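# Place the C-lettered box in the door tote

## Task

Find the box whose top shows the letter C and put only that box into the tote near the door, resting fully inside it with no part sticking out past the rim; the robot must not fall over or finish leaning, or the task counts as failed.

## Robot and tools

ROBOT. TidyBot++ has one arm, so every arm command is for that single arm. It sits on a four-caster mobile base (0.54 m long, 0.50 m wide, 0.38 m tall) and has a seven-joint arm with a two-finger gripper. The shoulder is 0.12 m ahead of the base centre and 0.68 m up. Segment lengths: upper arm 0.42 m, forearm 0.31 m, hand 0.31 m from wrist to the hand point. The arm starts folded with the hand pointing down, reaching up to 0.08 m past the base front, with the elbow up to 1.15 m high. Cameras: base_camera and wrist_camera, which looks along the hand. Loose objects may occasionally get nudged by something.

FRAMES. All positions are in metres. Base frame: origin on the floor below the base centre, x forward, y left, z up. hand_pose uses this frame and marks the midpoint between the finger pads; the hand's own z axis runs along the fingers and the fingers close along its y axis. The odometry frame is the base frame as it was at the start of the scene. base_odometry counts wheel rotation only, so slip looks like travel, and it drifts a few cm and degrees over many moves. Heading is in rad, left positive, -3.142 to 3.142. base_tilt is in degrees, positive when leaning forward or right.

move. One action per call, built from any of base, joints, target, plus optional speeds; cameras and blocking are not part of the action. A call with no action just reports state, images and the scene number.
- base: an object of offsets relative to where the base last reported itself, measured along the base's axes at the start of the command. translate_m (m, forward +, -2 to 2), strafe_m (m, left +, -2 to 2), rotate_rad (rad, counter-clockwise from above +, -6.3 to 6.3). Translate and strafe combine into one straight drive.
- joints: absolute targets by name, in rad. joint_1_rad (any angle; turns the arm about vertical, positive is clockwise from above, opposite to heading), joint_2_rad shoulder -2.249 to 2.249 (0 upright, + leans forward), joint_3_rad any angle, joint_4_rad elbow -2.579 to 2.579 (negative bends forward when joint_3 is 3.14), joint_5_rad any angle, joint_6_rad wrist -2.099 to 2.099, joint_7_rad any angle (1.57 with hand down gives fingers opening left-right). gripper_pos 0 (open, about 85 mm gap) to 1 (closed); gap is roughly 85 x (1 - gripper_pos) mm. Done tolerances: ±0.039 for joints 1-4, ±0.095 for 5-7, ±0.03 gripper. Unlimited joints take the short way, so for big turns send steps under half a turn.
- target: one absolute hand pose of 7 numbers [x, y, z, qw, qx, qy, qz], metres in the base frame, same form as hand_pose. With target, joints may only contain gripper_pos.
- speeds: caps for this action only: translate_m and strafe_m 0.05 to 0.5 m/s (give one of them for a combined drive), rotate_rad 0.1 to 1.57 rad/s.
- cameras: list of base_camera, wrist_camera or all; [] for none. blocking: true (default) returns when everything rests; false returns within about half a second while motion continues.
Unknown keys make a call invalid; out-of-range values get it refused, and then later move/wait/finished_scene calls in the same reply are skipped.

wait(seconds 0 to 10, cameras): lets time pass, returns state and images, returns early once motion ends. stop(cameras): brakes everything you started. zoom_image(camera, region [x0, y0, x1, y1] in pixels from top-left, at most 504 x 504): enlarges part of the latest image. finished_scene(scene): ends the current scene with its number; it cannot be undone, and the box must stay correctly placed without the robot.

RESULT LINES. move says done or the worst status. base_status, joint_status, hand_status: moving, done, off_target (rested away from target, maybe still pushing), stopped, contact_stop, time_out, not_followed, torque_fault, limit_stop_at_motor_heat. "joint command not followed" / "pose unreachable" mean a self-collision check withheld targets; no check protects the base. hand_target is where the hand would be with all joints on target. motor_effort is percent of maximum, peak in brackets. on_its_own lists uncommanded behaviour. ARM HIT, MOTOR HOT, OVER-TEMPERATURE FAULT and torque fault lines flag trouble; an uncommanded stop or torque fault cancels the rest of the reply's calls.

TIPS. After a target move, fix the hand position by adding (wanted - hand_pose) to your last target's x, y, z. To hold still under load, resend hand_target, never hand_pose, and never command a joint to its current reading while loaded. Held objects make the arm sag. Poses forward, low and close to the base can fail or hit the base. A straight-down hand reaches about 0.94 m high at most, only near the base. Closed fingertips stick out about 20 mm past the hand point, so keep margin above the floor. When a held box lands, hand_pose stops falling though commands go lower.

AVOID. Dropping or releasing moving objects, slamming, hard pushes, gripping hard on something still resting, fast swings with a load. Do not drive or turn while the arm is caught on something about 0.6 m or higher, and do not stretch far out or swing sideways extended: the robot can tip. Backing away or pulling the arm in rights a lean. Blocked base or joints keep pushing; send new targets. Stretched-out holding heats motors. The simulation keeps running while you think.

Each tool is called after "Call:" as a command line: name --argument value for each argument, lists and objects as JSON in quotes; but a table of rows of numbers goes row by row, as --pt "numbers of a row", without its own name.

## Session

Call:
move

Scene clock: 0.00 s.
base_odometry: x=+0.000 y=+0.000 heading=+0.000
base_tilt: forward=+0.1 right=-0.4
base_status: not commanded
joint_positions: joint_1_rad=+0.007 joint_2_rad=-0.358 joint_3_rad=+3.148 joint_4_rad=-2.541 joint_5_rad=-0.016 joint_6_rad=-0.877 joint_7_rad=+1.537 gripper_pos=+0.000
joint_status: not commanded
motor_effort: joint_1_rad=+0 joint_2_rad=-2 joint_3_rad=-1 joint_4_rad=+14 joint_5_rad=-1 joint_6_rad=+1 joint_7_rad=+0
hand_pose: x=+0.2543 y=+0.0036 z=+0.5851 quat_wxyz=(-0.008, +0.999, -0.029, +0.041) (m; base frame)
hand_target: x=+0.2544 y=+0.0036 z=+0.5851 quat_wxyz=(-0.008, +0.999, -0.029, +0.041) (m; base frame)
hand_status: not commanded
pictures: base_camera, wrist_camera
Images, in order (width x height): base_camera 644x364, wrist_camera 644x476.

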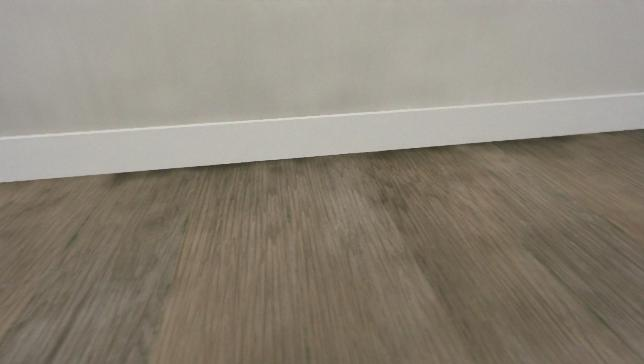

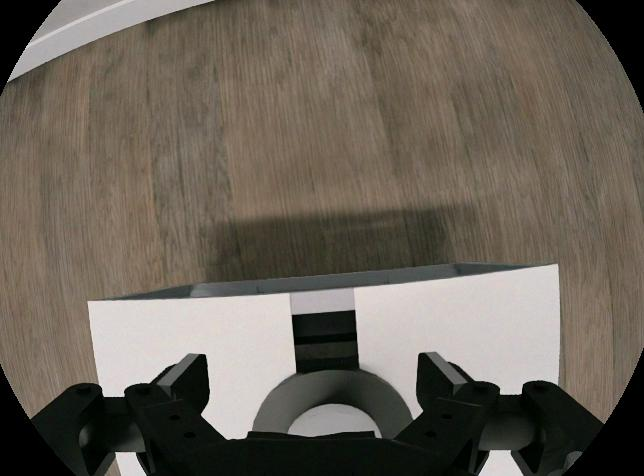

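Call:
move --base '{"rotate_rad": 1.2}' --joints '{"joint_2_rad":-0.44,"joint_4_rad":-1.43,"joint_6_rad":-1.15}'

Call:
move --base '{"rotate_rad": 1.2}'

Call:
move --base '{"rotate_rad": 1.2}'

Call:
move --base '{"rotate_rad": 1.2}'

Scene clock: 5.10 s.
move: done
base_odometry: x=+0.000 y=+0.000 heading=+1.199
base_tilt: forward=+0.1 right=-0.4
base_status: done
joint_positions: joint_1_rad=+0.007 joint_2_rad=-0.419 joint_3_rad=+3.148 joint_4_rad=-1.444 joint_5_rad=-0.016 joint_6_rad=-1.069 joint_7_rad=+1.537 gripper_pos=+0.000
joint_status: all done
motor_effort: joint_1_rad=+0(2) joint_2_rad=-4(9) joint_3_rad=+0(2) joint_4_rad=+19(19) joint_5_rad=-1(1) joint_6_rad=+7(8) joint_7_rad=+0(0)
hand_pose: x=+0.4862 y=-0.0002 z=+1.0740 quat_wxyz=(-0.014, +0.865, -0.021, +0.500) (m; base frame)
hand_target: x=+0.4649 y=+0.0003 z=+1.0673 quat_wxyz=(-0.014, +0.877, -0.021, +0.480) (m; base frame)
hand_status: not commanded
pictures: base_camera, wrist_camera
Images, in order (width x height): base_camera 644x364, wrist_camera 644x476.

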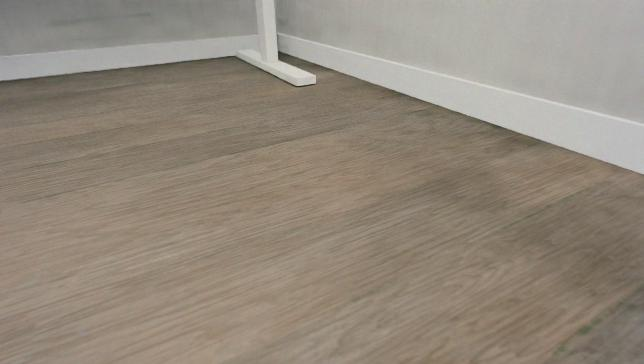

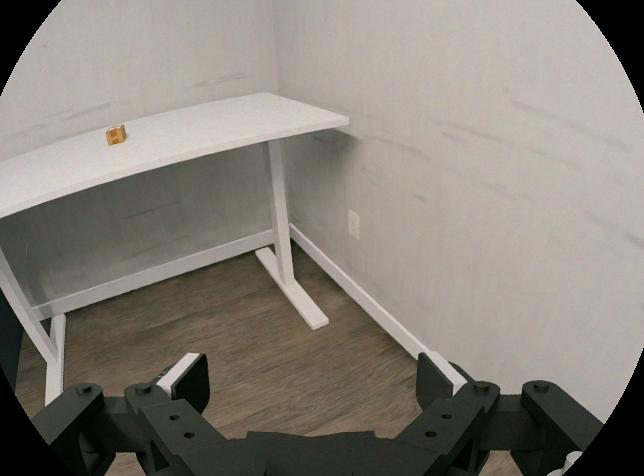

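Scene clock: 7.13 s.
move: done
base_odometry: x=+0.000 y=+0.000 heading=+2.398
base_tilt: forward=+0.0 right=-0.5
base_status: done
joint_positions: joint_1_rad=+0.007 joint_2_rad=-0.419 joint_3_rad=+3.148 joint_4_rad=-1.444 joint_5_rad=-0.016 joint_6_rad=-1.069 joint_7_rad=+1.537 gripper_pos=+0.000
joint_status: not commanded
motor_effort: joint_1_rad=+0(2) joint_2_rad=-4(6) joint_3_rad=-1(3) joint_4_rad=+19(19) joint_5_rad=-1(2) joint_6_rad=+7(8) joint_7_rad=+1(1)
hand_pose: x=+0.4861 y=-0.0001 z=+1.0738 quat_wxyz=(-0.014, +0.866, -0.021, +0.500) (m; base frame)
hand_target: x=+0.4649 y=+0.0003 z=+1.0673 quat_wxyz=(-0.014, +0.877, -0.021, +0.480) (m; base frame)
hand_status: not commanded
pictures: base_camera, wrist_camera
Images, in order (width x height): base_camera 644x364, wrist_camera 644x476.

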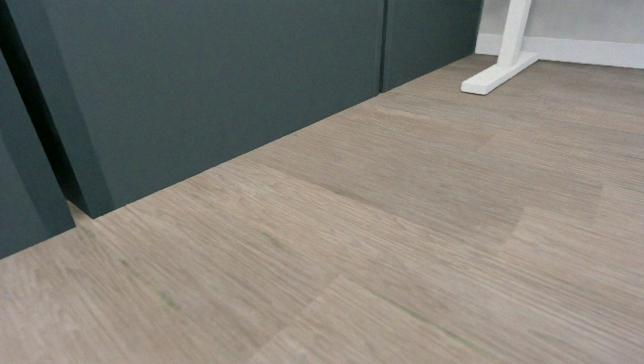

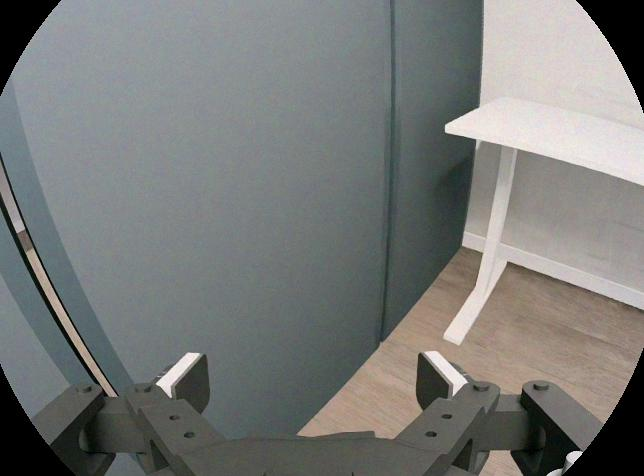

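Scene clock: 9.17 s.
move: done
base_odometry: x=+0.000 y=+0.000 heading=-2.687
base_tilt: forward=+0.0 right=-0.4
base_status: done
joint_positions: joint_1_rad=+0.007 joint_2_rad=-0.419 joint_3_rad=+3.148 joint_4_rad=-1.444 joint_5_rad=-0.016 joint_6_rad=-1.070 joint_7_rad=+1.537 gripper_pos=+0.000
joint_status: not commanded
motor_effort: joint_1_rad=+0(1) joint_2_rad=-4(6) joint_3_rad=+0(2) joint_4_rad=+19(19) joint_5_rad=-1(2) joint_6_rad=+8(8) joint_7_rad=+0(1)
hand_pose: x=+0.4861 y=-0.0001 z=+1.0738 quat_wxyz=(-0.014, +0.866, -0.021, +0.500) (m; base frame)
hand_target: x=+0.4649 y=+0.0003 z=+1.0673 quat_wxyz=(-0.014, +0.877, -0.021, +0.480) (m; base frame)
hand_status: not commanded
pictures: base_camera, wrist_camera
Images, in order (width x height): base_camera 644x364, wrist_camera 644x476.

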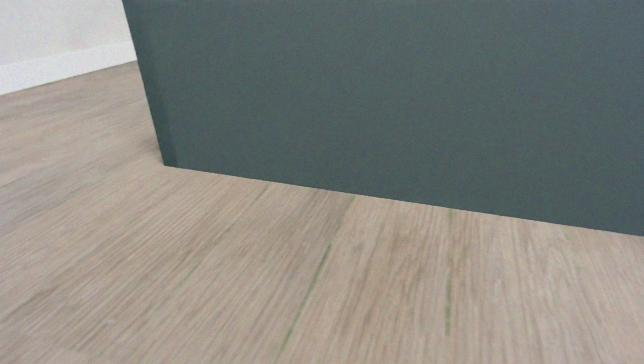

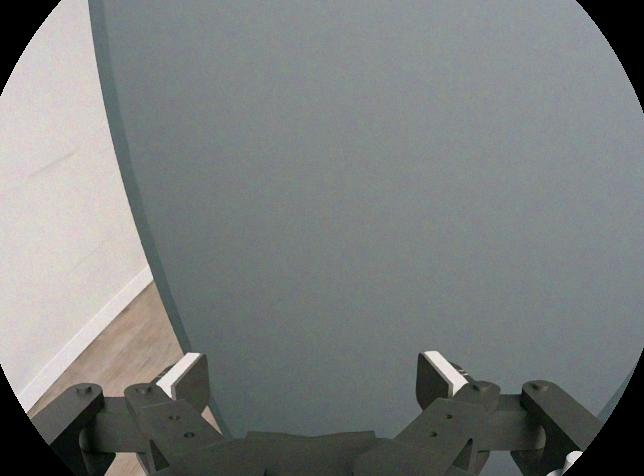

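Scene clock: 11.20 s.
move: done
base_odometry: x=+0.000 y=+0.000 heading=-1.488
base_tilt: forward=+0.0 right=-0.4
base_status: done
joint_positions: joint_1_rad=+0.007 joint_2_rad=-0.419 joint_3_rad=+3.148 joint_4_rad=-1.444 joint_5_rad=-0.016 joint_6_rad=-1.070 joint_7_rad=+1.537 gripper_pos=+0.000
joint_status: not commanded
motor_effort: joint_1_rad=+0(1) joint_2_rad=-4(6) joint_3_rad=-1(2) joint_4_rad=+19(19) joint_5_rad=-1(2) joint_6_rad=+7(8) joint_7_rad=+0(1)
hand_pose: x=+0.4860 y=-0.0001 z=+1.0737 quat_wxyz=(-0.014, +0.866, -0.021, +0.500) (m; base frame)
hand_target: x=+0.4649 y=+0.0003 z=+1.0673 quat_wxyz=(-0.014, +0.877, -0.021, +0.480) (m; base frame)
hand_status: not commanded
pictures: base_camera, wrist_camera
Images, in order (width x height): base_camera 644x364, wrist_camera 644x476.

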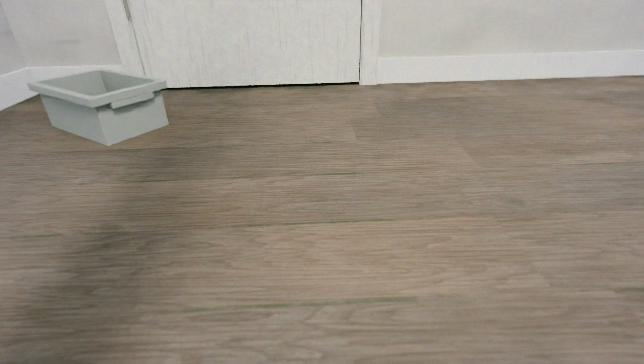

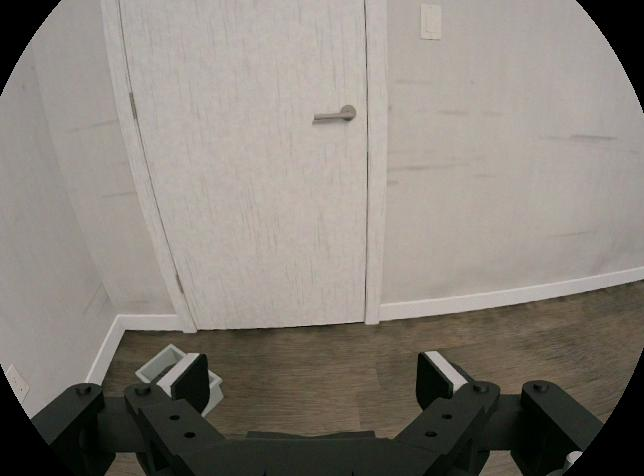

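Call:
move --base '{"rotate_rad": -0.65}'

Call:
move --base '{"rotate_rad": -2.6}'

Call:
zoom_image --camera "wrist_camera" --region '[150, 50, 500, 250]'

Scene clock: 15.67 s.
move: done
base_odometry: x=+0.000 y=+0.000 heading=-2.136
base_tilt: forward=+0.0 right=-0.4
base_status: done
joint_positions: joint_1_rad=+0.007 joint_2_rad=-0.419 joint_3_rad=+3.148 joint_4_rad=-1.444 joint_5_rad=-0.016 joint_6_rad=-1.070 joint_7_rad=+1.537 gripper_pos=+0.000
joint_status: not commanded
motor_effort: joint_1_rad=+2(2) joint_2_rad=-4(6) joint_3_rad=-1(3) joint_4_rad=+19(19) joint_5_rad=+0(2) joint_6_rad=+8(8) joint_7_rad=+0(1)
hand_pose: x=+0.4859 y=-0.0001 z=+1.0738 quat_wxyz=(-0.014, +0.866, -0.021, +0.500) (m; base frame)
hand_target: x=+0.4649 y=+0.0003 z=+1.0673 quat_wxyz=(-0.014, +0.877, -0.021, +0.480) (m; base frame)
hand_status: not commanded
pictures: base_camera, wrist_camera
Images, in order (width x height): base_camera 644x364, wrist_camera 644x476.

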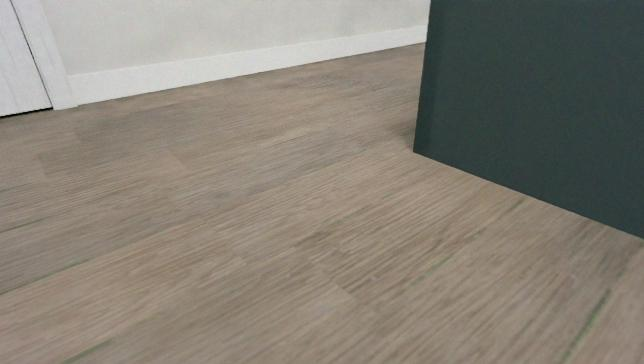

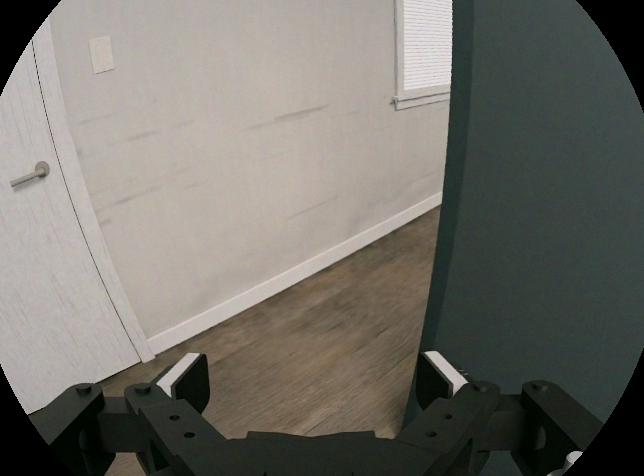

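Scene clock: 18.63 s.
move: done
base_odometry: x=+0.000 y=+0.000 heading=+1.548
base_tilt: forward=+0.0 right=-0.4
base_status: done
joint_positions: joint_1_rad=+0.007 joint_2_rad=-0.420 joint_3_rad=+3.148 joint_4_rad=-1.444 joint_5_rad=-0.016 joint_6_rad=-1.070 joint_7_rad=+1.537 gripper_pos=+0.000
joint_status: not commanded
motor_effort: joint_1_rad=+0(2) joint_2_rad=-4(7) joint_3_rad=-1(2) joint_4_rad=+19(19) joint_5_rad=-1(1) joint_6_rad=+8(8) joint_7_rad=+0(1)
hand_pose: x=+0.4859 y=-0.0001 z=+1.0738 quat_wxyz=(-0.014, +0.866, -0.021, +0.500) (m; base frame)
hand_target: x=+0.4649 y=+0.0003 z=+1.0673 quat_wxyz=(-0.014, +0.877, -0.021, +0.480) (m; base frame)
hand_status: not commanded
pictures: base_camera, wrist_camera
Images, in order (width x height): base_camera 644x364, wrist_camera 644x476.

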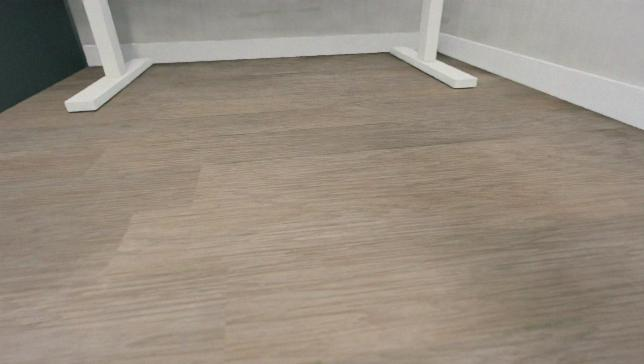

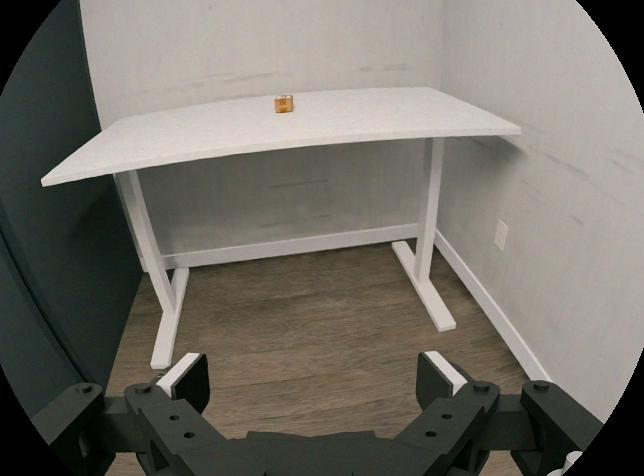

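Scaled by 1.440.

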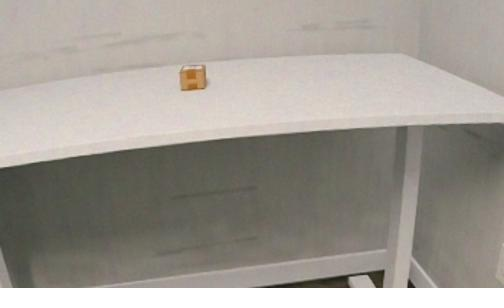

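Call:
zoom_image --camera "wrist_camera" --region '[265, 85, 305, 120]'

Scaled by 12.600.

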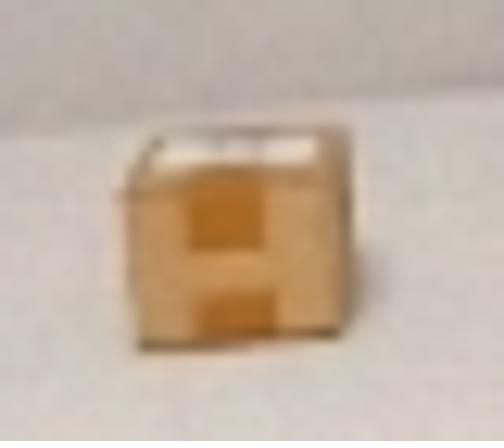

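Call:
move --base '{"rotate_rad": 0.15}' --cameras '[]'

Call:
move --base '{"translate_m": 0.75,"strafe_m":-0.08}'

Call:
zoom_image --camera "wrist_camera" --region '[200, 100, 440, 300]'

Scene clock: 26.37 s.
move: done
base_odometry: x=+0.000 y=+0.000 heading=+1.697
base_tilt: forward=+0.1 right=-0.4
base_status: done
joint_positions: joint_1_rad=+0.007 joint_2_rad=-0.420 joint_3_rad=+3.148 joint_4_rad=-1.444 joint_5_rad=-0.016 joint_6_rad=-1.070 joint_7_rad=+1.537 gripper_pos=+0.000
joint_status: not commanded
motor_effort: joint_1_rad=+1(2) joint_2_rad=-5(5) joint_3_rad=-1(2) joint_4_rad=+19(19) joint_5_rad=-1(1) joint_6_rad=+7(8) joint_7_rad=+0(0)
hand_pose: x=+0.4858 y=-0.0001 z=+1.0737 quat_wxyz=(-0.014, +0.866, -0.021, +0.500) (m; base frame)
hand_target: x=+0.4649 y=+0.0003 z=+1.0673 quat_wxyz=(-0.014, +0.877, -0.021, +0.480) (m; base frame)
hand_status: not commanded
pictures: none
No camera images: "cameras" was empty.

Scene clock: 29.27 s.
move: done
base_odometry: x=-0.015 y=+0.754 heading=+1.696
base_tilt: forward=+0.1 right=-0.4
base_status: done
joint_positions: joint_1_rad=+0.007 joint_2_rad=-0.430 joint_3_rad=+3.148 joint_4_rad=-1.443 joint_5_rad=-0.016 joint_6_rad=-1.072 joint_7_rad=+1.537 gripper_pos=+0.000
joint_status: not commanded
motor_effort: joint_1_rad=+1(1) joint_2_rad=-4(8) joint_3_rad=-1(1) joint_4_rad=+19(19) joint_5_rad=-1(1) joint_6_rad=+8(8) joint_7_rad=+0(1)
hand_pose: x=+0.4814 y=+0.0000 z=+1.0776 quat_wxyz=(-0.014, +0.863, -0.021, +0.504) (m; base frame)
hand_target: x=+0.4649 y=+0.0003 z=+1.0673 quat_wxyz=(-0.014, +0.877, -0.021, +0.480) (m; base frame)
hand_status: not commanded
pictures: base_camera, wrist_camera
Images, in order (width x height): base_camera 644x364, wrist_camera 644x476.

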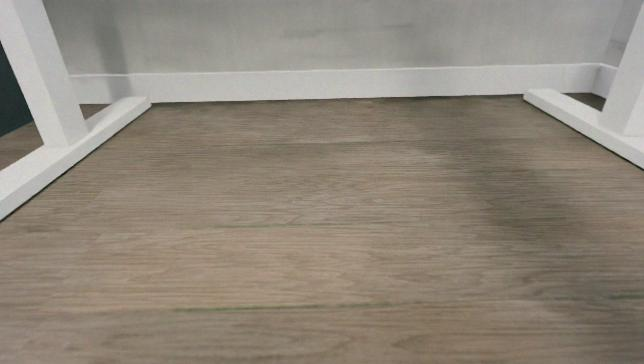

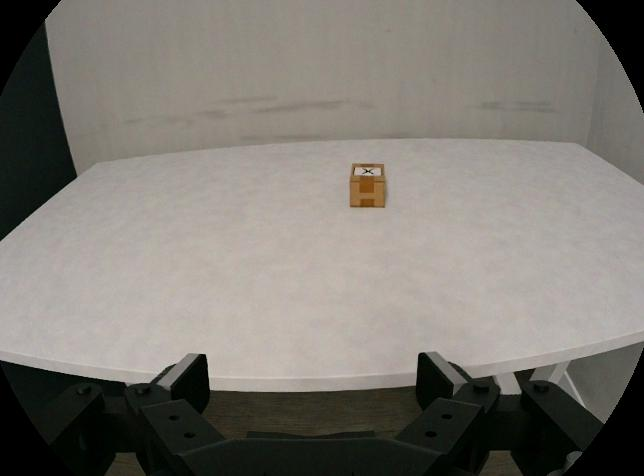

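Scaled by 2.100.

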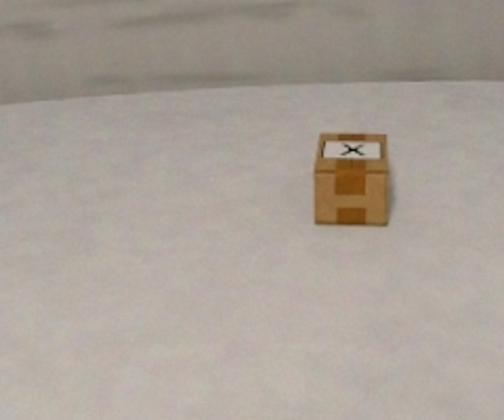

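Call:
move --base '{"translate_m": -1.4,"strafe_m":0.28}' --cameras '[]'

Call:
move --base '{"rotate_rad": 2.44}'

Scene clock: 46.00 s.
move: done
base_odometry: x=-0.119 y=-0.670 heading=+1.696
base_tilt: forward=+0.0 right=-0.4
base_status: done
joint_positions: joint_1_rad=+0.007 joint_2_rad=-0.435 joint_3_rad=+3.148 joint_4_rad=-1.443 joint_5_rad=-0.016 joint_6_rad=-1.073 joint_7_rad=+1.537 gripper_pos=+0.000
joint_status: not commanded
motor_effort: joint_1_rad=+0(2) joint_2_rad=-4(9) joint_3_rad=+0(4) joint_4_rad=+18(20) joint_5_rad=+0(2) joint_6_rad=+8(8) joint_7_rad=+0(1)
hand_pose: x=+0.4791 y=-0.0001 z=+1.0796 quat_wxyz=(-0.014, +0.862, -0.021, +0.506) (m; base frame)
hand_target: x=+0.4649 y=+0.0003 z=+1.0673 quat_wxyz=(-0.014, +0.877, -0.021, +0.480) (m; base frame)
hand_status: not commanded
pictures: none
No camera images: "cameras" was empty.

Scene clock: 48.87 s.
move: done
base_odometry: x=-0.119 y=-0.670 heading=-2.149
base_tilt: forward=+0.0 right=-0.4
base_status: done
joint_positions: joint_1_rad=+0.007 joint_2_rad=-0.435 joint_3_rad=+3.148 joint_4_rad=-1.443 joint_5_rad=-0.016 joint_6_rad=-1.073 joint_7_rad=+1.537 gripper_pos=+0.000
joint_status: not commanded
motor_effort: joint_1_rad=+0(2) joint_2_rad=-4(6) joint_3_rad=+0(3) joint_4_rad=+19(19) joint_5_rad=-1(2) joint_6_rad=+7(8) joint_7_rad=+0(0)
hand_pose: x=+0.4791 y=-0.0001 z=+1.0796 quat_wxyz=(-0.014, +0.862, -0.021, +0.506) (m; base frame)
hand_target: x=+0.4649 y=+0.0003 z=+1.0673 quat_wxyz=(-0.014, +0.877, -0.021, +0.480) (m; base frame)
hand_status: not commanded
pictures: base_camera, wrist_camera
Images, in order (width x height): base_camera 644x364, wrist_camera 644x476.

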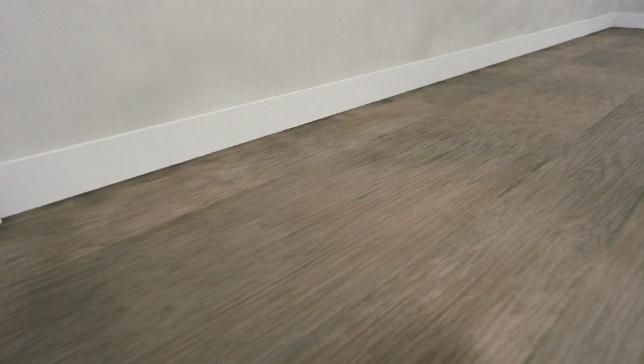

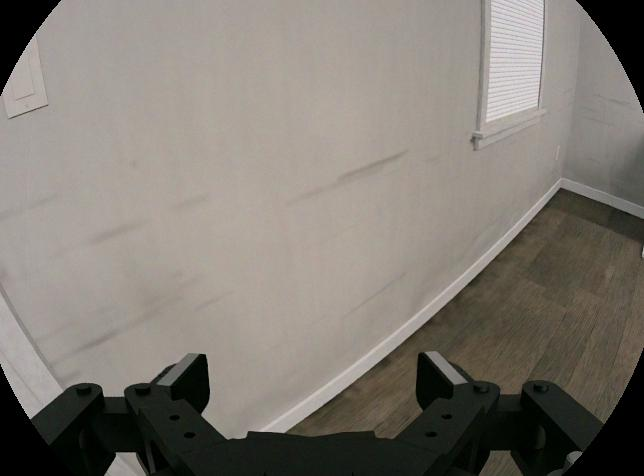

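Call:
move --base '{"rotate_rad": -0.45}'

Scene clock: 55.93 s.
move: done
base_odometry: x=-0.119 y=-0.670 heading=-2.598
base_tilt: forward=+0.1 right=-0.4
base_status: done
joint_positions: joint_1_rad=+0.007 joint_2_rad=-0.435 joint_3_rad=+3.148 joint_4_rad=-1.443 joint_5_rad=-0.016 joint_6_rad=-1.073 joint_7_rad=+1.537 gripper_pos=+0.000
joint_status: not commanded
motor_effort: joint_1_rad=+0(2) joint_2_rad=-4(5) joint_3_rad=+0(2) joint_4_rad=+19(19) joint_5_rad=-1(1) joint_6_rad=+7(8) joint_7_rad=+0(1)
hand_pose: x=+0.4791 y=-0.0001 z=+1.0796 quat_wxyz=(-0.014, +0.862, -0.021, +0.506) (m; base frame)
hand_target: x=+0.4649 y=+0.0003 z=+1.0673 quat_wxyz=(-0.014, +0.877, -0.021, +0.480) (m; base frame)
hand_status: not commanded
pictures: base_camera, wrist_camera
Images, in order (width x height): base_camera 644x364, wrist_camera 644x476.

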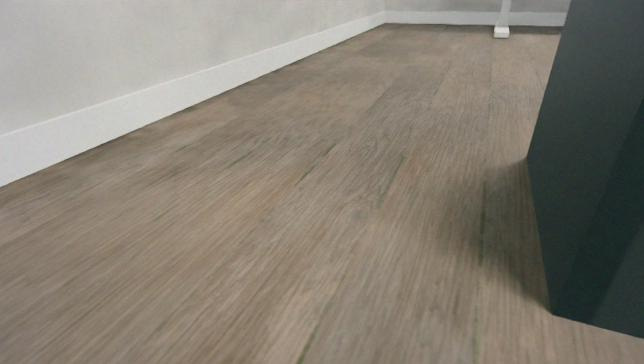

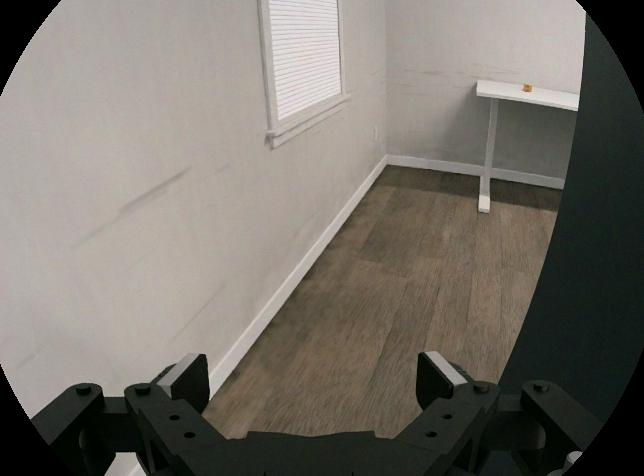

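Call:
move --base '{"translate_m": 0.12,"strafe_m":0.4}' --cameras '[]'

Call:
move --base '{"rotate_rad": -0.41}'

Scene clock: 68.57 s.
move: done
base_odometry: x=-0.014 y=-1.074 heading=-2.598
base_tilt: forward=+0.1 right=-0.5
base_status: done
joint_positions: joint_1_rad=+0.007 joint_2_rad=-0.435 joint_3_rad=+3.148 joint_4_rad=-1.442 joint_5_rad=-0.016 joint_6_rad=-1.073 joint_7_rad=+1.537 gripper_pos=+0.000
joint_status: not commanded
motor_effort: joint_1_rad=-1(1) joint_2_rad=-4(5) joint_3_rad=-1(2) joint_4_rad=+19(19) joint_5_rad=-1(1) joint_6_rad=+8(8) joint_7_rad=+0(0)
hand_pose: x=+0.4791 y=+0.0001 z=+1.0796 quat_wxyz=(-0.014, +0.862, -0.021, +0.506) (m; base frame)
hand_target: x=+0.4649 y=+0.0003 z=+1.0673 quat_wxyz=(-0.014, +0.877, -0.021, +0.480) (m; base frame)
hand_status: not commanded
pictures: none
No camera images: "cameras" was empty.

Scene clock: 69.90 s.
move: done
base_odometry: x=-0.014 y=-1.074 heading=-3.007
base_tilt: forward=+0.1 right=-0.4
base_status: done
joint_positions: joint_1_rad=+0.007 joint_2_rad=-0.435 joint_3_rad=+3.148 joint_4_rad=-1.442 joint_5_rad=-0.016 joint_6_rad=-1.073 joint_7_rad=+1.537 gripper_pos=+0.000
joint_status: not commanded
motor_effort: joint_1_rad=+1(2) joint_2_rad=-4(6) joint_3_rad=+0(2) joint_4_rad=+18(19) joint_5_rad=-1(2) joint_6_rad=+8(8) joint_7_rad=+0(0)
hand_pose: x=+0.4791 y=+0.0001 z=+1.0796 quat_wxyz=(-0.014, +0.862, -0.021, +0.506) (m; base frame)
hand_target: x=+0.4649 y=+0.0003 z=+1.0673 quat_wxyz=(-0.014, +0.877, -0.021, +0.480) (m; base frame)
hand_status: not commanded
pictures: base_camera, wrist_camera
Images, in order (width x height): base_camera 644x364, wrist_camera 644x476.

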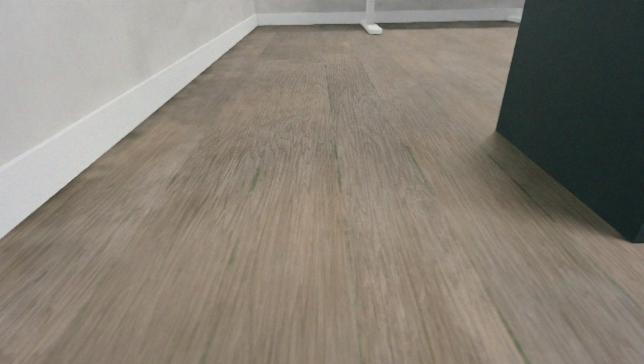

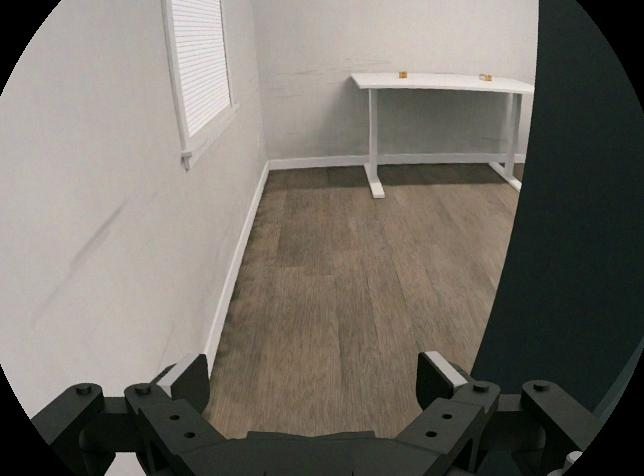

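Call:
move --base '{"translate_m": 1.8,"strafe_m":-0.05}'

Call:
zoom_image --camera "wrist_camera" --region '[322, 40, 644, 200]'

Scene clock: 78.47 s.
move: done
base_odometry: x=-1.805 y=-1.266 heading=-3.008
base_tilt: forward=+0.1 right=-0.4
base_status: done
joint_positions: joint_1_rad=+0.007 joint_2_rad=-0.437 joint_3_rad=+3.148 joint_4_rad=-1.442 joint_5_rad=-0.016 joint_6_rad=-1.074 joint_7_rad=+1.537 gripper_pos=+0.000
joint_status: not commanded
motor_effort: joint_1_rad=+1(1) joint_2_rad=-4(7) joint_3_rad=-1(1) joint_4_rad=+19(19) joint_5_rad=-1(1) joint_6_rad=+7(8) joint_7_rad=+0(1)
hand_pose: x=+0.4783 y=+0.0001 z=+1.0803 quat_wxyz=(-0.014, +0.862, -0.021, +0.507) (m; base frame)
hand_target: x=+0.4649 y=+0.0003 z=+1.0673 quat_wxyz=(-0.014, +0.877, -0.021, +0.480) (m; base frame)
hand_status: not commanded
pictures: base_camera, wrist_camera
Images, in order (width x height): base_camera 644x364, wrist_camera 644x476.

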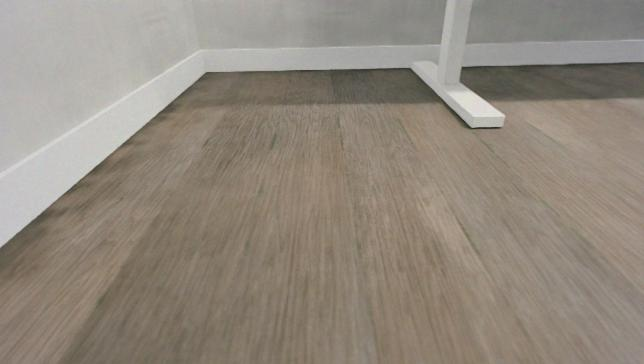

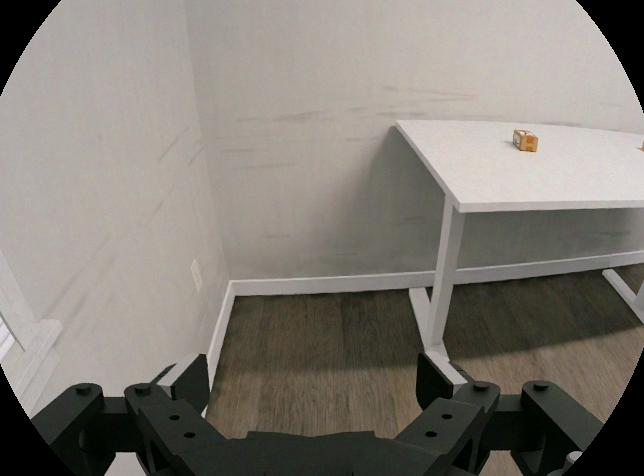

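Scaled by 1.565.

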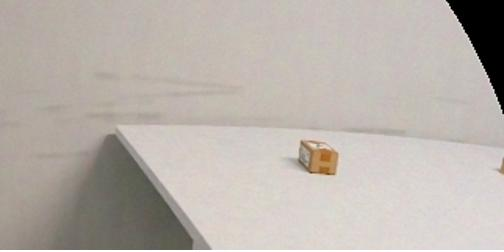

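Call:
move --base '{"translate_m": 0.3,"strafe_m":-1.2}'

Call:
zoom_image --camera "wrist_camera" --region '[200, 80, 560, 260]'

Scene clock: 87.03 s.
move: done
base_odometry: x=-2.262 y=-0.117 heading=-3.008
base_tilt: forward=+0.1 right=-0.4
base_status: done
joint_positions: joint_1_rad=+0.007 joint_2_rad=-0.437 joint_3_rad=+3.147 joint_4_rad=-1.442 joint_5_rad=-0.016 joint_6_rad=-1.074 joint_7_rad=+1.537 gripper_pos=+0.000
joint_status: not commanded
motor_effort: joint_1_rad=+0(2) joint_2_rad=-4(5) joint_3_rad=+0(2) joint_4_rad=+19(19) joint_5_rad=-1(1) joint_6_rad=+7(8) joint_7_rad=+0(1)
hand_pose: x=+0.4783 y=+0.0002 z=+1.0803 quat_wxyz=(-0.014, +0.862, -0.020, +0.507) (m; base frame)
hand_target: x=+0.4649 y=+0.0003 z=+1.0673 quat_wxyz=(-0.014, +0.877, -0.021, +0.480) (m; base frame)
hand_status: not commanded
pictures: base_camera, wrist_camera
Images, in order (width x height): base_camera 644x364, wrist_camera 644x476.

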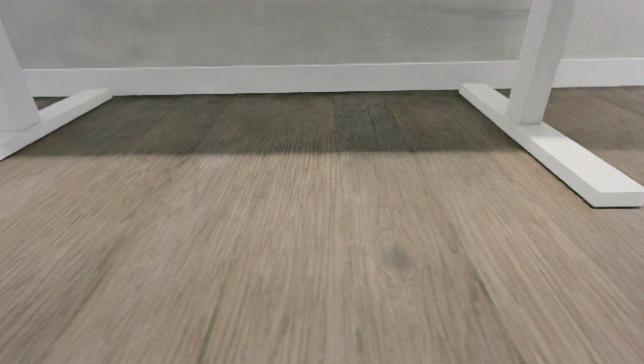

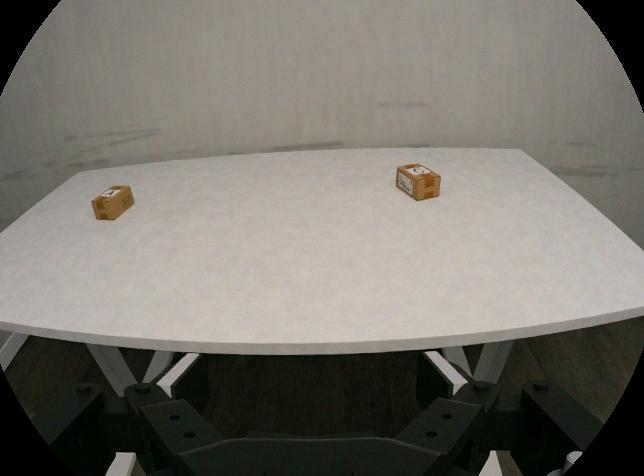

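Scaled by 1.400.

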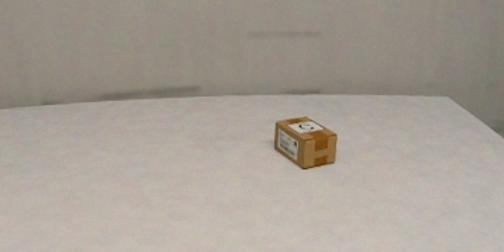

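Call:
zoom_image --camera "wrist_camera" --region '[390, 155, 450, 205]'

Call:
zoom_image --camera "wrist_camera" --region '[85, 180, 145, 225]'

Scaled by 8.400.

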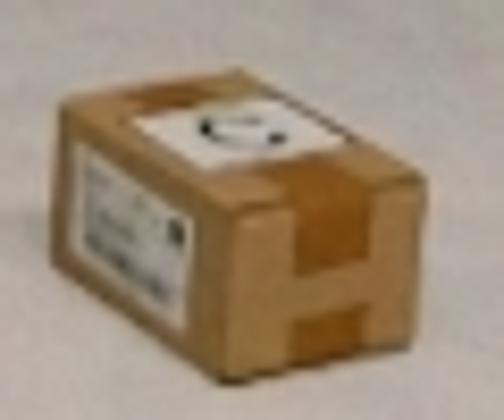

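Scaled by 8.400.

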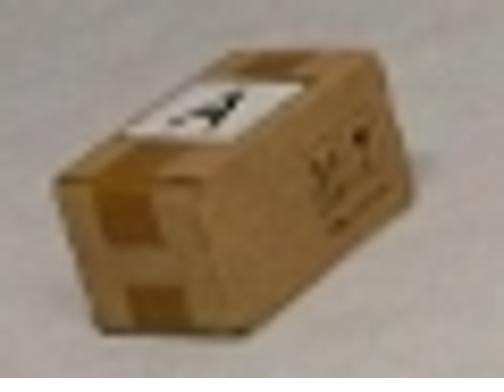

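Call:
move --base '{"translate_m": 0.4,"strafe_m":-0.3}'

Scene clock: 100.10 s.
move: done
base_odometry: x=-2.699 y=+0.127 heading=-3.008
base_tilt: forward=+0.1 right=-0.4
base_status: done
joint_positions: joint_1_rad=+0.007 joint_2_rad=-0.435 joint_3_rad=+3.147 joint_4_rad=-1.442 joint_5_rad=-0.016 joint_6_rad=-1.074 joint_7_rad=+1.537 gripper_pos=+0.000
joint_status: not commanded
motor_effort: joint_1_rad=+1(1) joint_2_rad=-4(8) joint_3_rad=+0(2) joint_4_rad=+19(19) joint_5_rad=-1(1) joint_6_rad=+8(8) joint_7_rad=+0(0)
hand_pose: x=+0.4792 y=+0.0002 z=+1.0797 quat_wxyz=(-0.014, +0.862, -0.021, +0.506) (m; base frame)
hand_target: x=+0.4649 y=+0.0003 z=+1.0673 quat_wxyz=(-0.014, +0.877, -0.021, +0.480) (m; base frame)
hand_status: not commanded
pictures: base_camera, wrist_camera
Images, in order (width x height): base_camera 644x364, wrist_camera 644x476.

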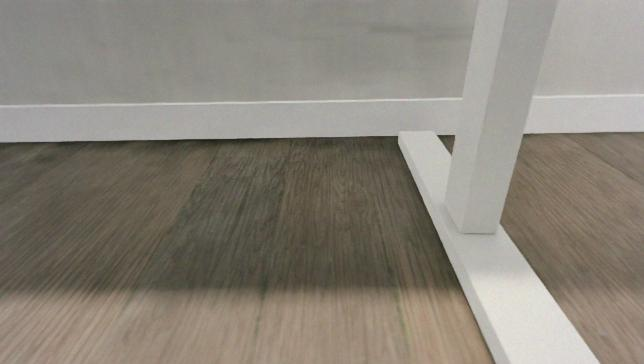

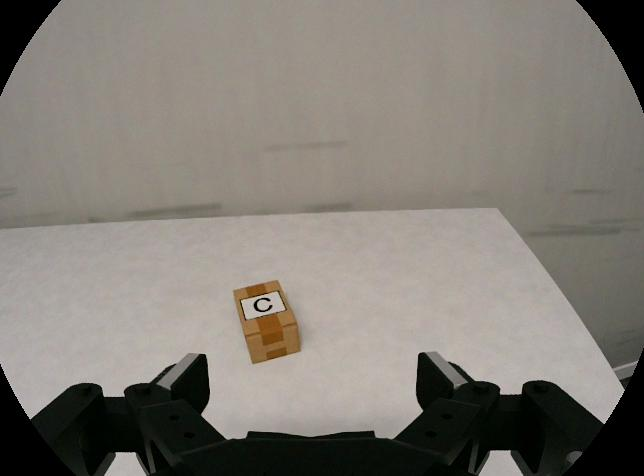

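Call:
move --base '{"translate_m": 0.06,"strafe_m":0.12}' --cameras '[]'

Call:
move --target '[0.68,-0.01,0.92,-0.038,0.960,0.174,0.213]'

Scene clock: 118.23 s.
move: done
base_odometry: x=-2.743 y=+0.000 heading=-3.008
base_tilt: forward=+0.0 right=-0.4
base_status: done
joint_positions: joint_1_rad=+0.007 joint_2_rad=-0.435 joint_3_rad=+3.147 joint_4_rad=-1.442 joint_5_rad=-0.016 joint_6_rad=-1.074 joint_7_rad=+1.537 gripper_pos=+0.000
joint_status: not commanded
motor_effort: joint_1_rad=+1(1) joint_2_rad=-4(6) joint_3_rad=+0(3) joint_4_rad=+19(19) joint_5_rad=-1(2) joint_6_rad=+7(8) joint_7_rad=+0(0)
hand_pose: x=+0.4791 y=+0.0002 z=+1.0797 quat_wxyz=(-0.014, +0.862, -0.020, +0.506) (m; base frame)
hand_target: x=+0.4649 y=+0.0003 z=+1.0673 quat_wxyz=(-0.014, +0.877, -0.021, +0.480) (m; base frame)
hand_status: not commanded
pictures: none
No camera images: "cameras" was empty.

Scene clock: 120.53 s.
move: done
base_odometry: x=-2.742 y=+0.000 heading=-3.008
base_tilt: forward=+0.1 right=-0.5
base_status: not commanded
joint_positions: joint_1_rad=+0.134 joint_2_rad=+0.352 joint_3_rad=+3.107 joint_4_rad=-0.788 joint_5_rad=-0.133 joint_6_rad=-1.514 joint_7_rad=+1.937 gripper_pos=+0.000
joint_status: not commanded
motor_effort: joint_1_rad=-1(2) joint_2_rad=-29(35) joint_3_rad=-1(2) joint_4_rad=+17(19) joint_5_rad=-2(2) joint_6_rad=+4(8) joint_7_rad=+0(0)
hand_pose: x=+0.6951 y=-0.0190 z=+0.9363 quat_wxyz=(-0.013, +0.958, +0.138, +0.251) (m; base frame)
hand_target: x=+0.6800 y=-0.0100 z=+0.9200 quat_wxyz=(-0.038, +0.961, +0.174, +0.213) (m; base frame)
hand_status: done (0.024 m and 6.6 deg from the pose sent, 0.257 m and 42.2 deg at the start)
pictures: base_camera, wrist_camera
Images, in order (width x height): base_camera 644x364, wrist_camera 644x476.

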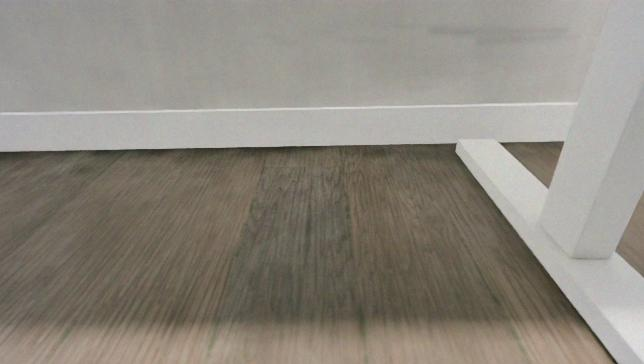

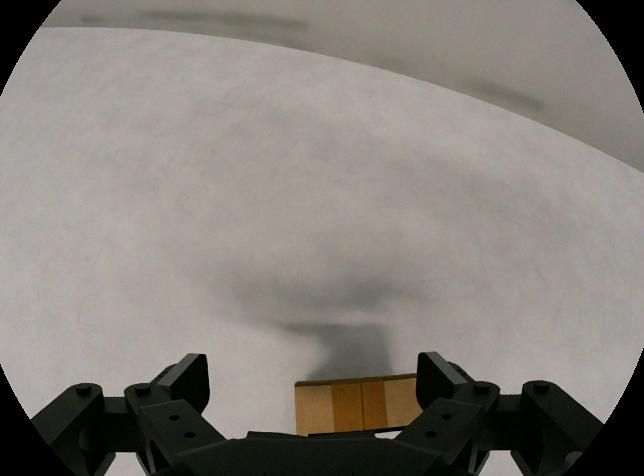

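Call:
move --target '[0.635,-0.052,0.885,-0.036,0.963,0.205,0.17]' --cameras '["wrist_camera"]'

Scene clock: 136.27 s.
move: done
base_odometry: x=-2.742 y=+0.000 heading=-3.008
base_tilt: forward=+0.1 right=-0.4
base_status: not commanded
joint_positions: joint_1_rad=+0.230 joint_2_rad=+0.332 joint_3_rad=+3.107 joint_4_rad=-0.937 joint_5_rad=-0.156 joint_6_rad=-1.516 joint_7_rad=+2.110 gripper_pos=+0.000
joint_status: not commanded
motor_effort: joint_1_rad=+1(2) joint_2_rad=-32(34) joint_3_rad=-2(2) joint_4_rad=+18(18) joint_5_rad=-2(2) joint_6_rad=+3(4) joint_7_rad=+0(0)
hand_pose: x=+0.6623 y=-0.0601 z=+0.8858 quat_wxyz=(-0.014, +0.965, +0.175, +0.195) (m; base frame)
hand_target: x=+0.6350 y=-0.0520 z=+0.8850 quat_wxyz=(-0.036, +0.963, +0.205, +0.170) (m; base frame)
hand_status: done (0.028 m and 5.1 deg from the pose sent, 0.086 m and 12.3 deg at the start)
pictures: wrist_camera
Images, in order (width x height): wrist_camera 644x476.

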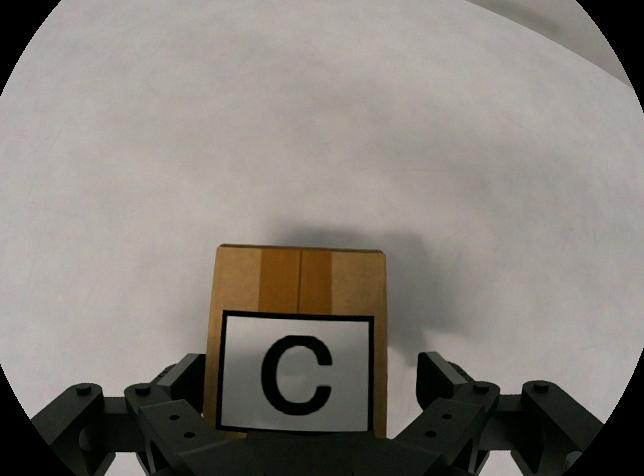

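Call:
move --target '[0.65,-0.041,0.815,-0.036,0.963,0.205,0.17]' --cameras '["wrist_camera"]'

Scene clock: 142.57 s.
move: off_target
base_odometry: x=-2.742 y=+0.000 heading=-3.008
base_tilt: forward=+0.1 right=-0.5
base_status: not commanded
joint_positions: joint_1_rad=+0.230 joint_2_rad=+0.258 joint_3_rad=+3.107 joint_4_rad=-1.099 joint_5_rad=-0.162 joint_6_rad=-1.402 joint_7_rad=+2.118 gripper_pos=+0.000
joint_status: not commanded
motor_effort: joint_1_rad=-3(3) joint_2_rad=-15(32) joint_3_rad=-2(3) joint_4_rad=+6(17) joint_5_rad=+0(2) joint_6_rad=-2(3) joint_7_rad=+1(1)
hand_pose: x=+0.6479 y=-0.0552 z=+0.8712 quat_wxyz=(-0.010, +0.963, +0.172, +0.207) (m; base frame)
hand_target: x=+0.6500 y=-0.0410 z=+0.8150 quat_wxyz=(-0.036, +0.963, +0.205, +0.170) (m; base frame)
hand_status: off_target (0.058 m and 6.5 deg from the pose sent, 0.074 m and 5.1 deg at the start)
pictures: wrist_camera
Images, in order (width x height): wrist_camera 644x476.

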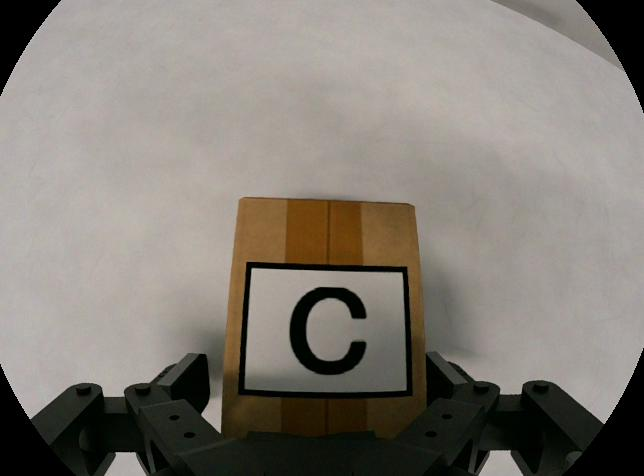

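Call:
move --target '[0.638,-0.048,0.885,-0.036,0.963,0.203,0.17]' --cameras '["wrist_camera"]'

Scene clock: 148.80 s.
move: done
base_odometry: x=-2.742 y=+0.000 heading=-3.008
base_tilt: forward=+0.1 right=-0.5
base_status: not commanded
joint_positions: joint_1_rad=+0.230 joint_2_rad=+0.305 joint_3_rad=+3.107 joint_4_rad=-0.955 joint_5_rad=-0.162 joint_6_rad=-1.513 joint_7_rad=+2.118 gripper_pos=+0.000
joint_status: not commanded
motor_effort: joint_1_rad=+0(3) joint_2_rad=-31(33) joint_3_rad=-1(3) joint_4_rad=+17(18) joint_5_rad=-2(2) joint_6_rad=+3(3) joint_7_rad=+0(1)
hand_pose: x=+0.6546 y=-0.0567 z=+0.8934 quat_wxyz=(-0.013, +0.963, +0.180, +0.201) (m; base frame)
hand_target: x=+0.6380 y=-0.0480 z=+0.8850 quat_wxyz=(-0.036, +0.964, +0.203, +0.170) (m; base frame)
hand_status: done (0.021 m and 5.2 deg from the pose sent, 0.018 m and 6.3 deg at the start)
pictures: wrist_camera
Images, in order (width x height): wrist_camera 644x476.

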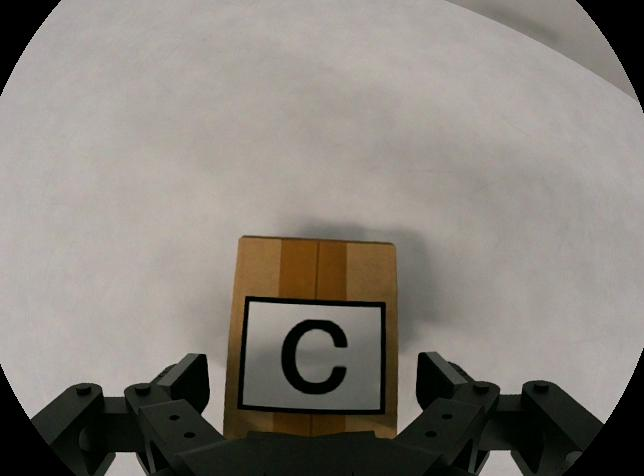

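Call:
move --target '[0.655,-0.0425,0.845,-0.036,0.963,0.203,0.17]' --cameras '["wrist_camera"]'

Scene clock: 153.13 s.
move: done
base_odometry: x=-2.742 y=+0.001 heading=-3.008
base_tilt: forward=+0.1 right=-0.5
base_status: not commanded
joint_positions: joint_1_rad=+0.230 joint_2_rad=+0.303 joint_3_rad=+3.107 joint_4_rad=-1.018 joint_5_rad=-0.163 joint_6_rad=-1.507 joint_7_rad=+2.118 gripper_pos=+0.000
joint_status: not commanded
motor_effort: joint_1_rad=+0(2) joint_2_rad=-25(31) joint_3_rad=-2(3) joint_4_rad=+13(18) joint_5_rad=-1(2) joint_6_rad=+0(3) joint_7_rad=+0(1)
hand_pose: x=+0.6434 y=-0.0538 z=+0.8699 quat_wxyz=(-0.024, +0.968, +0.178, +0.177) (m; base frame)
hand_target: x=+0.6550 y=-0.0425 z=+0.8450 quat_wxyz=(-0.036, +0.964, +0.203, +0.170) (m; base frame)
hand_status: done (0.030 m and 3.3 deg from the pose sent, 0.050 m and 5.2 deg at the start)
pictures: wrist_camera
Images, in order (width x height): wrist_camera 644x476.

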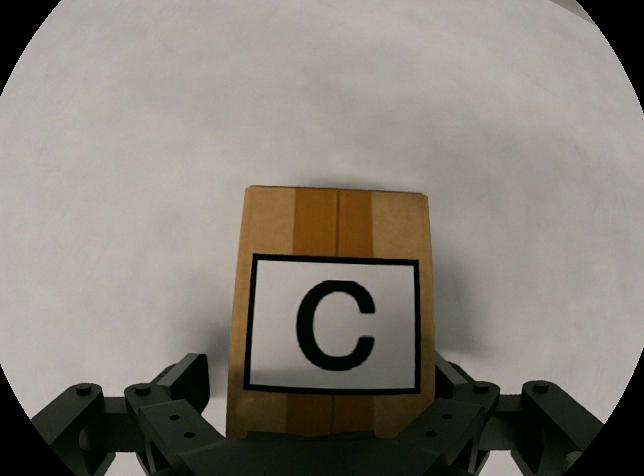

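Call:
move --target '[0.638,-0.048,0.885,-0.036,0.963,0.203,0.17]' --cameras '["wrist_camera"]'

Scene clock: 166.03 s.
move: done
base_odometry: x=-2.742 y=+0.001 heading=-3.008
base_tilt: forward=+0.1 right=-0.4
base_status: not commanded
joint_positions: joint_1_rad=+0.230 joint_2_rad=+0.310 joint_3_rad=+3.107 joint_4_rad=-0.954 joint_5_rad=-0.163 joint_6_rad=-1.536 joint_7_rad=+2.118 gripper_pos=+0.000
joint_status: not commanded
motor_effort: joint_1_rad=+0(1) joint_2_rad=-31(33) joint_3_rad=-2(2) joint_4_rad=+17(19) joint_5_rad=-2(2) joint_6_rad=+3(3) joint_7_rad=+0(1)
hand_pose: x=+0.6491 y=-0.0552 z=+0.8891 quat_wxyz=(-0.018, +0.965, +0.181, +0.189) (m; base frame)
hand_target: x=+0.6380 y=-0.0480 z=+0.8850 quat_wxyz=(-0.036, +0.964, +0.203, +0.170) (m; base frame)
hand_status: done (0.014 m and 3.9 deg from the pose sent, 0.017 m and 3.3 deg at the start)
pictures: wrist_camera
Images, in order (width x height): wrist_camera 644x476.

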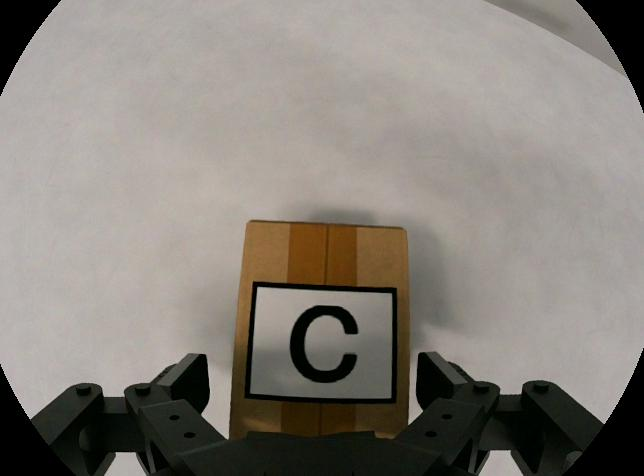

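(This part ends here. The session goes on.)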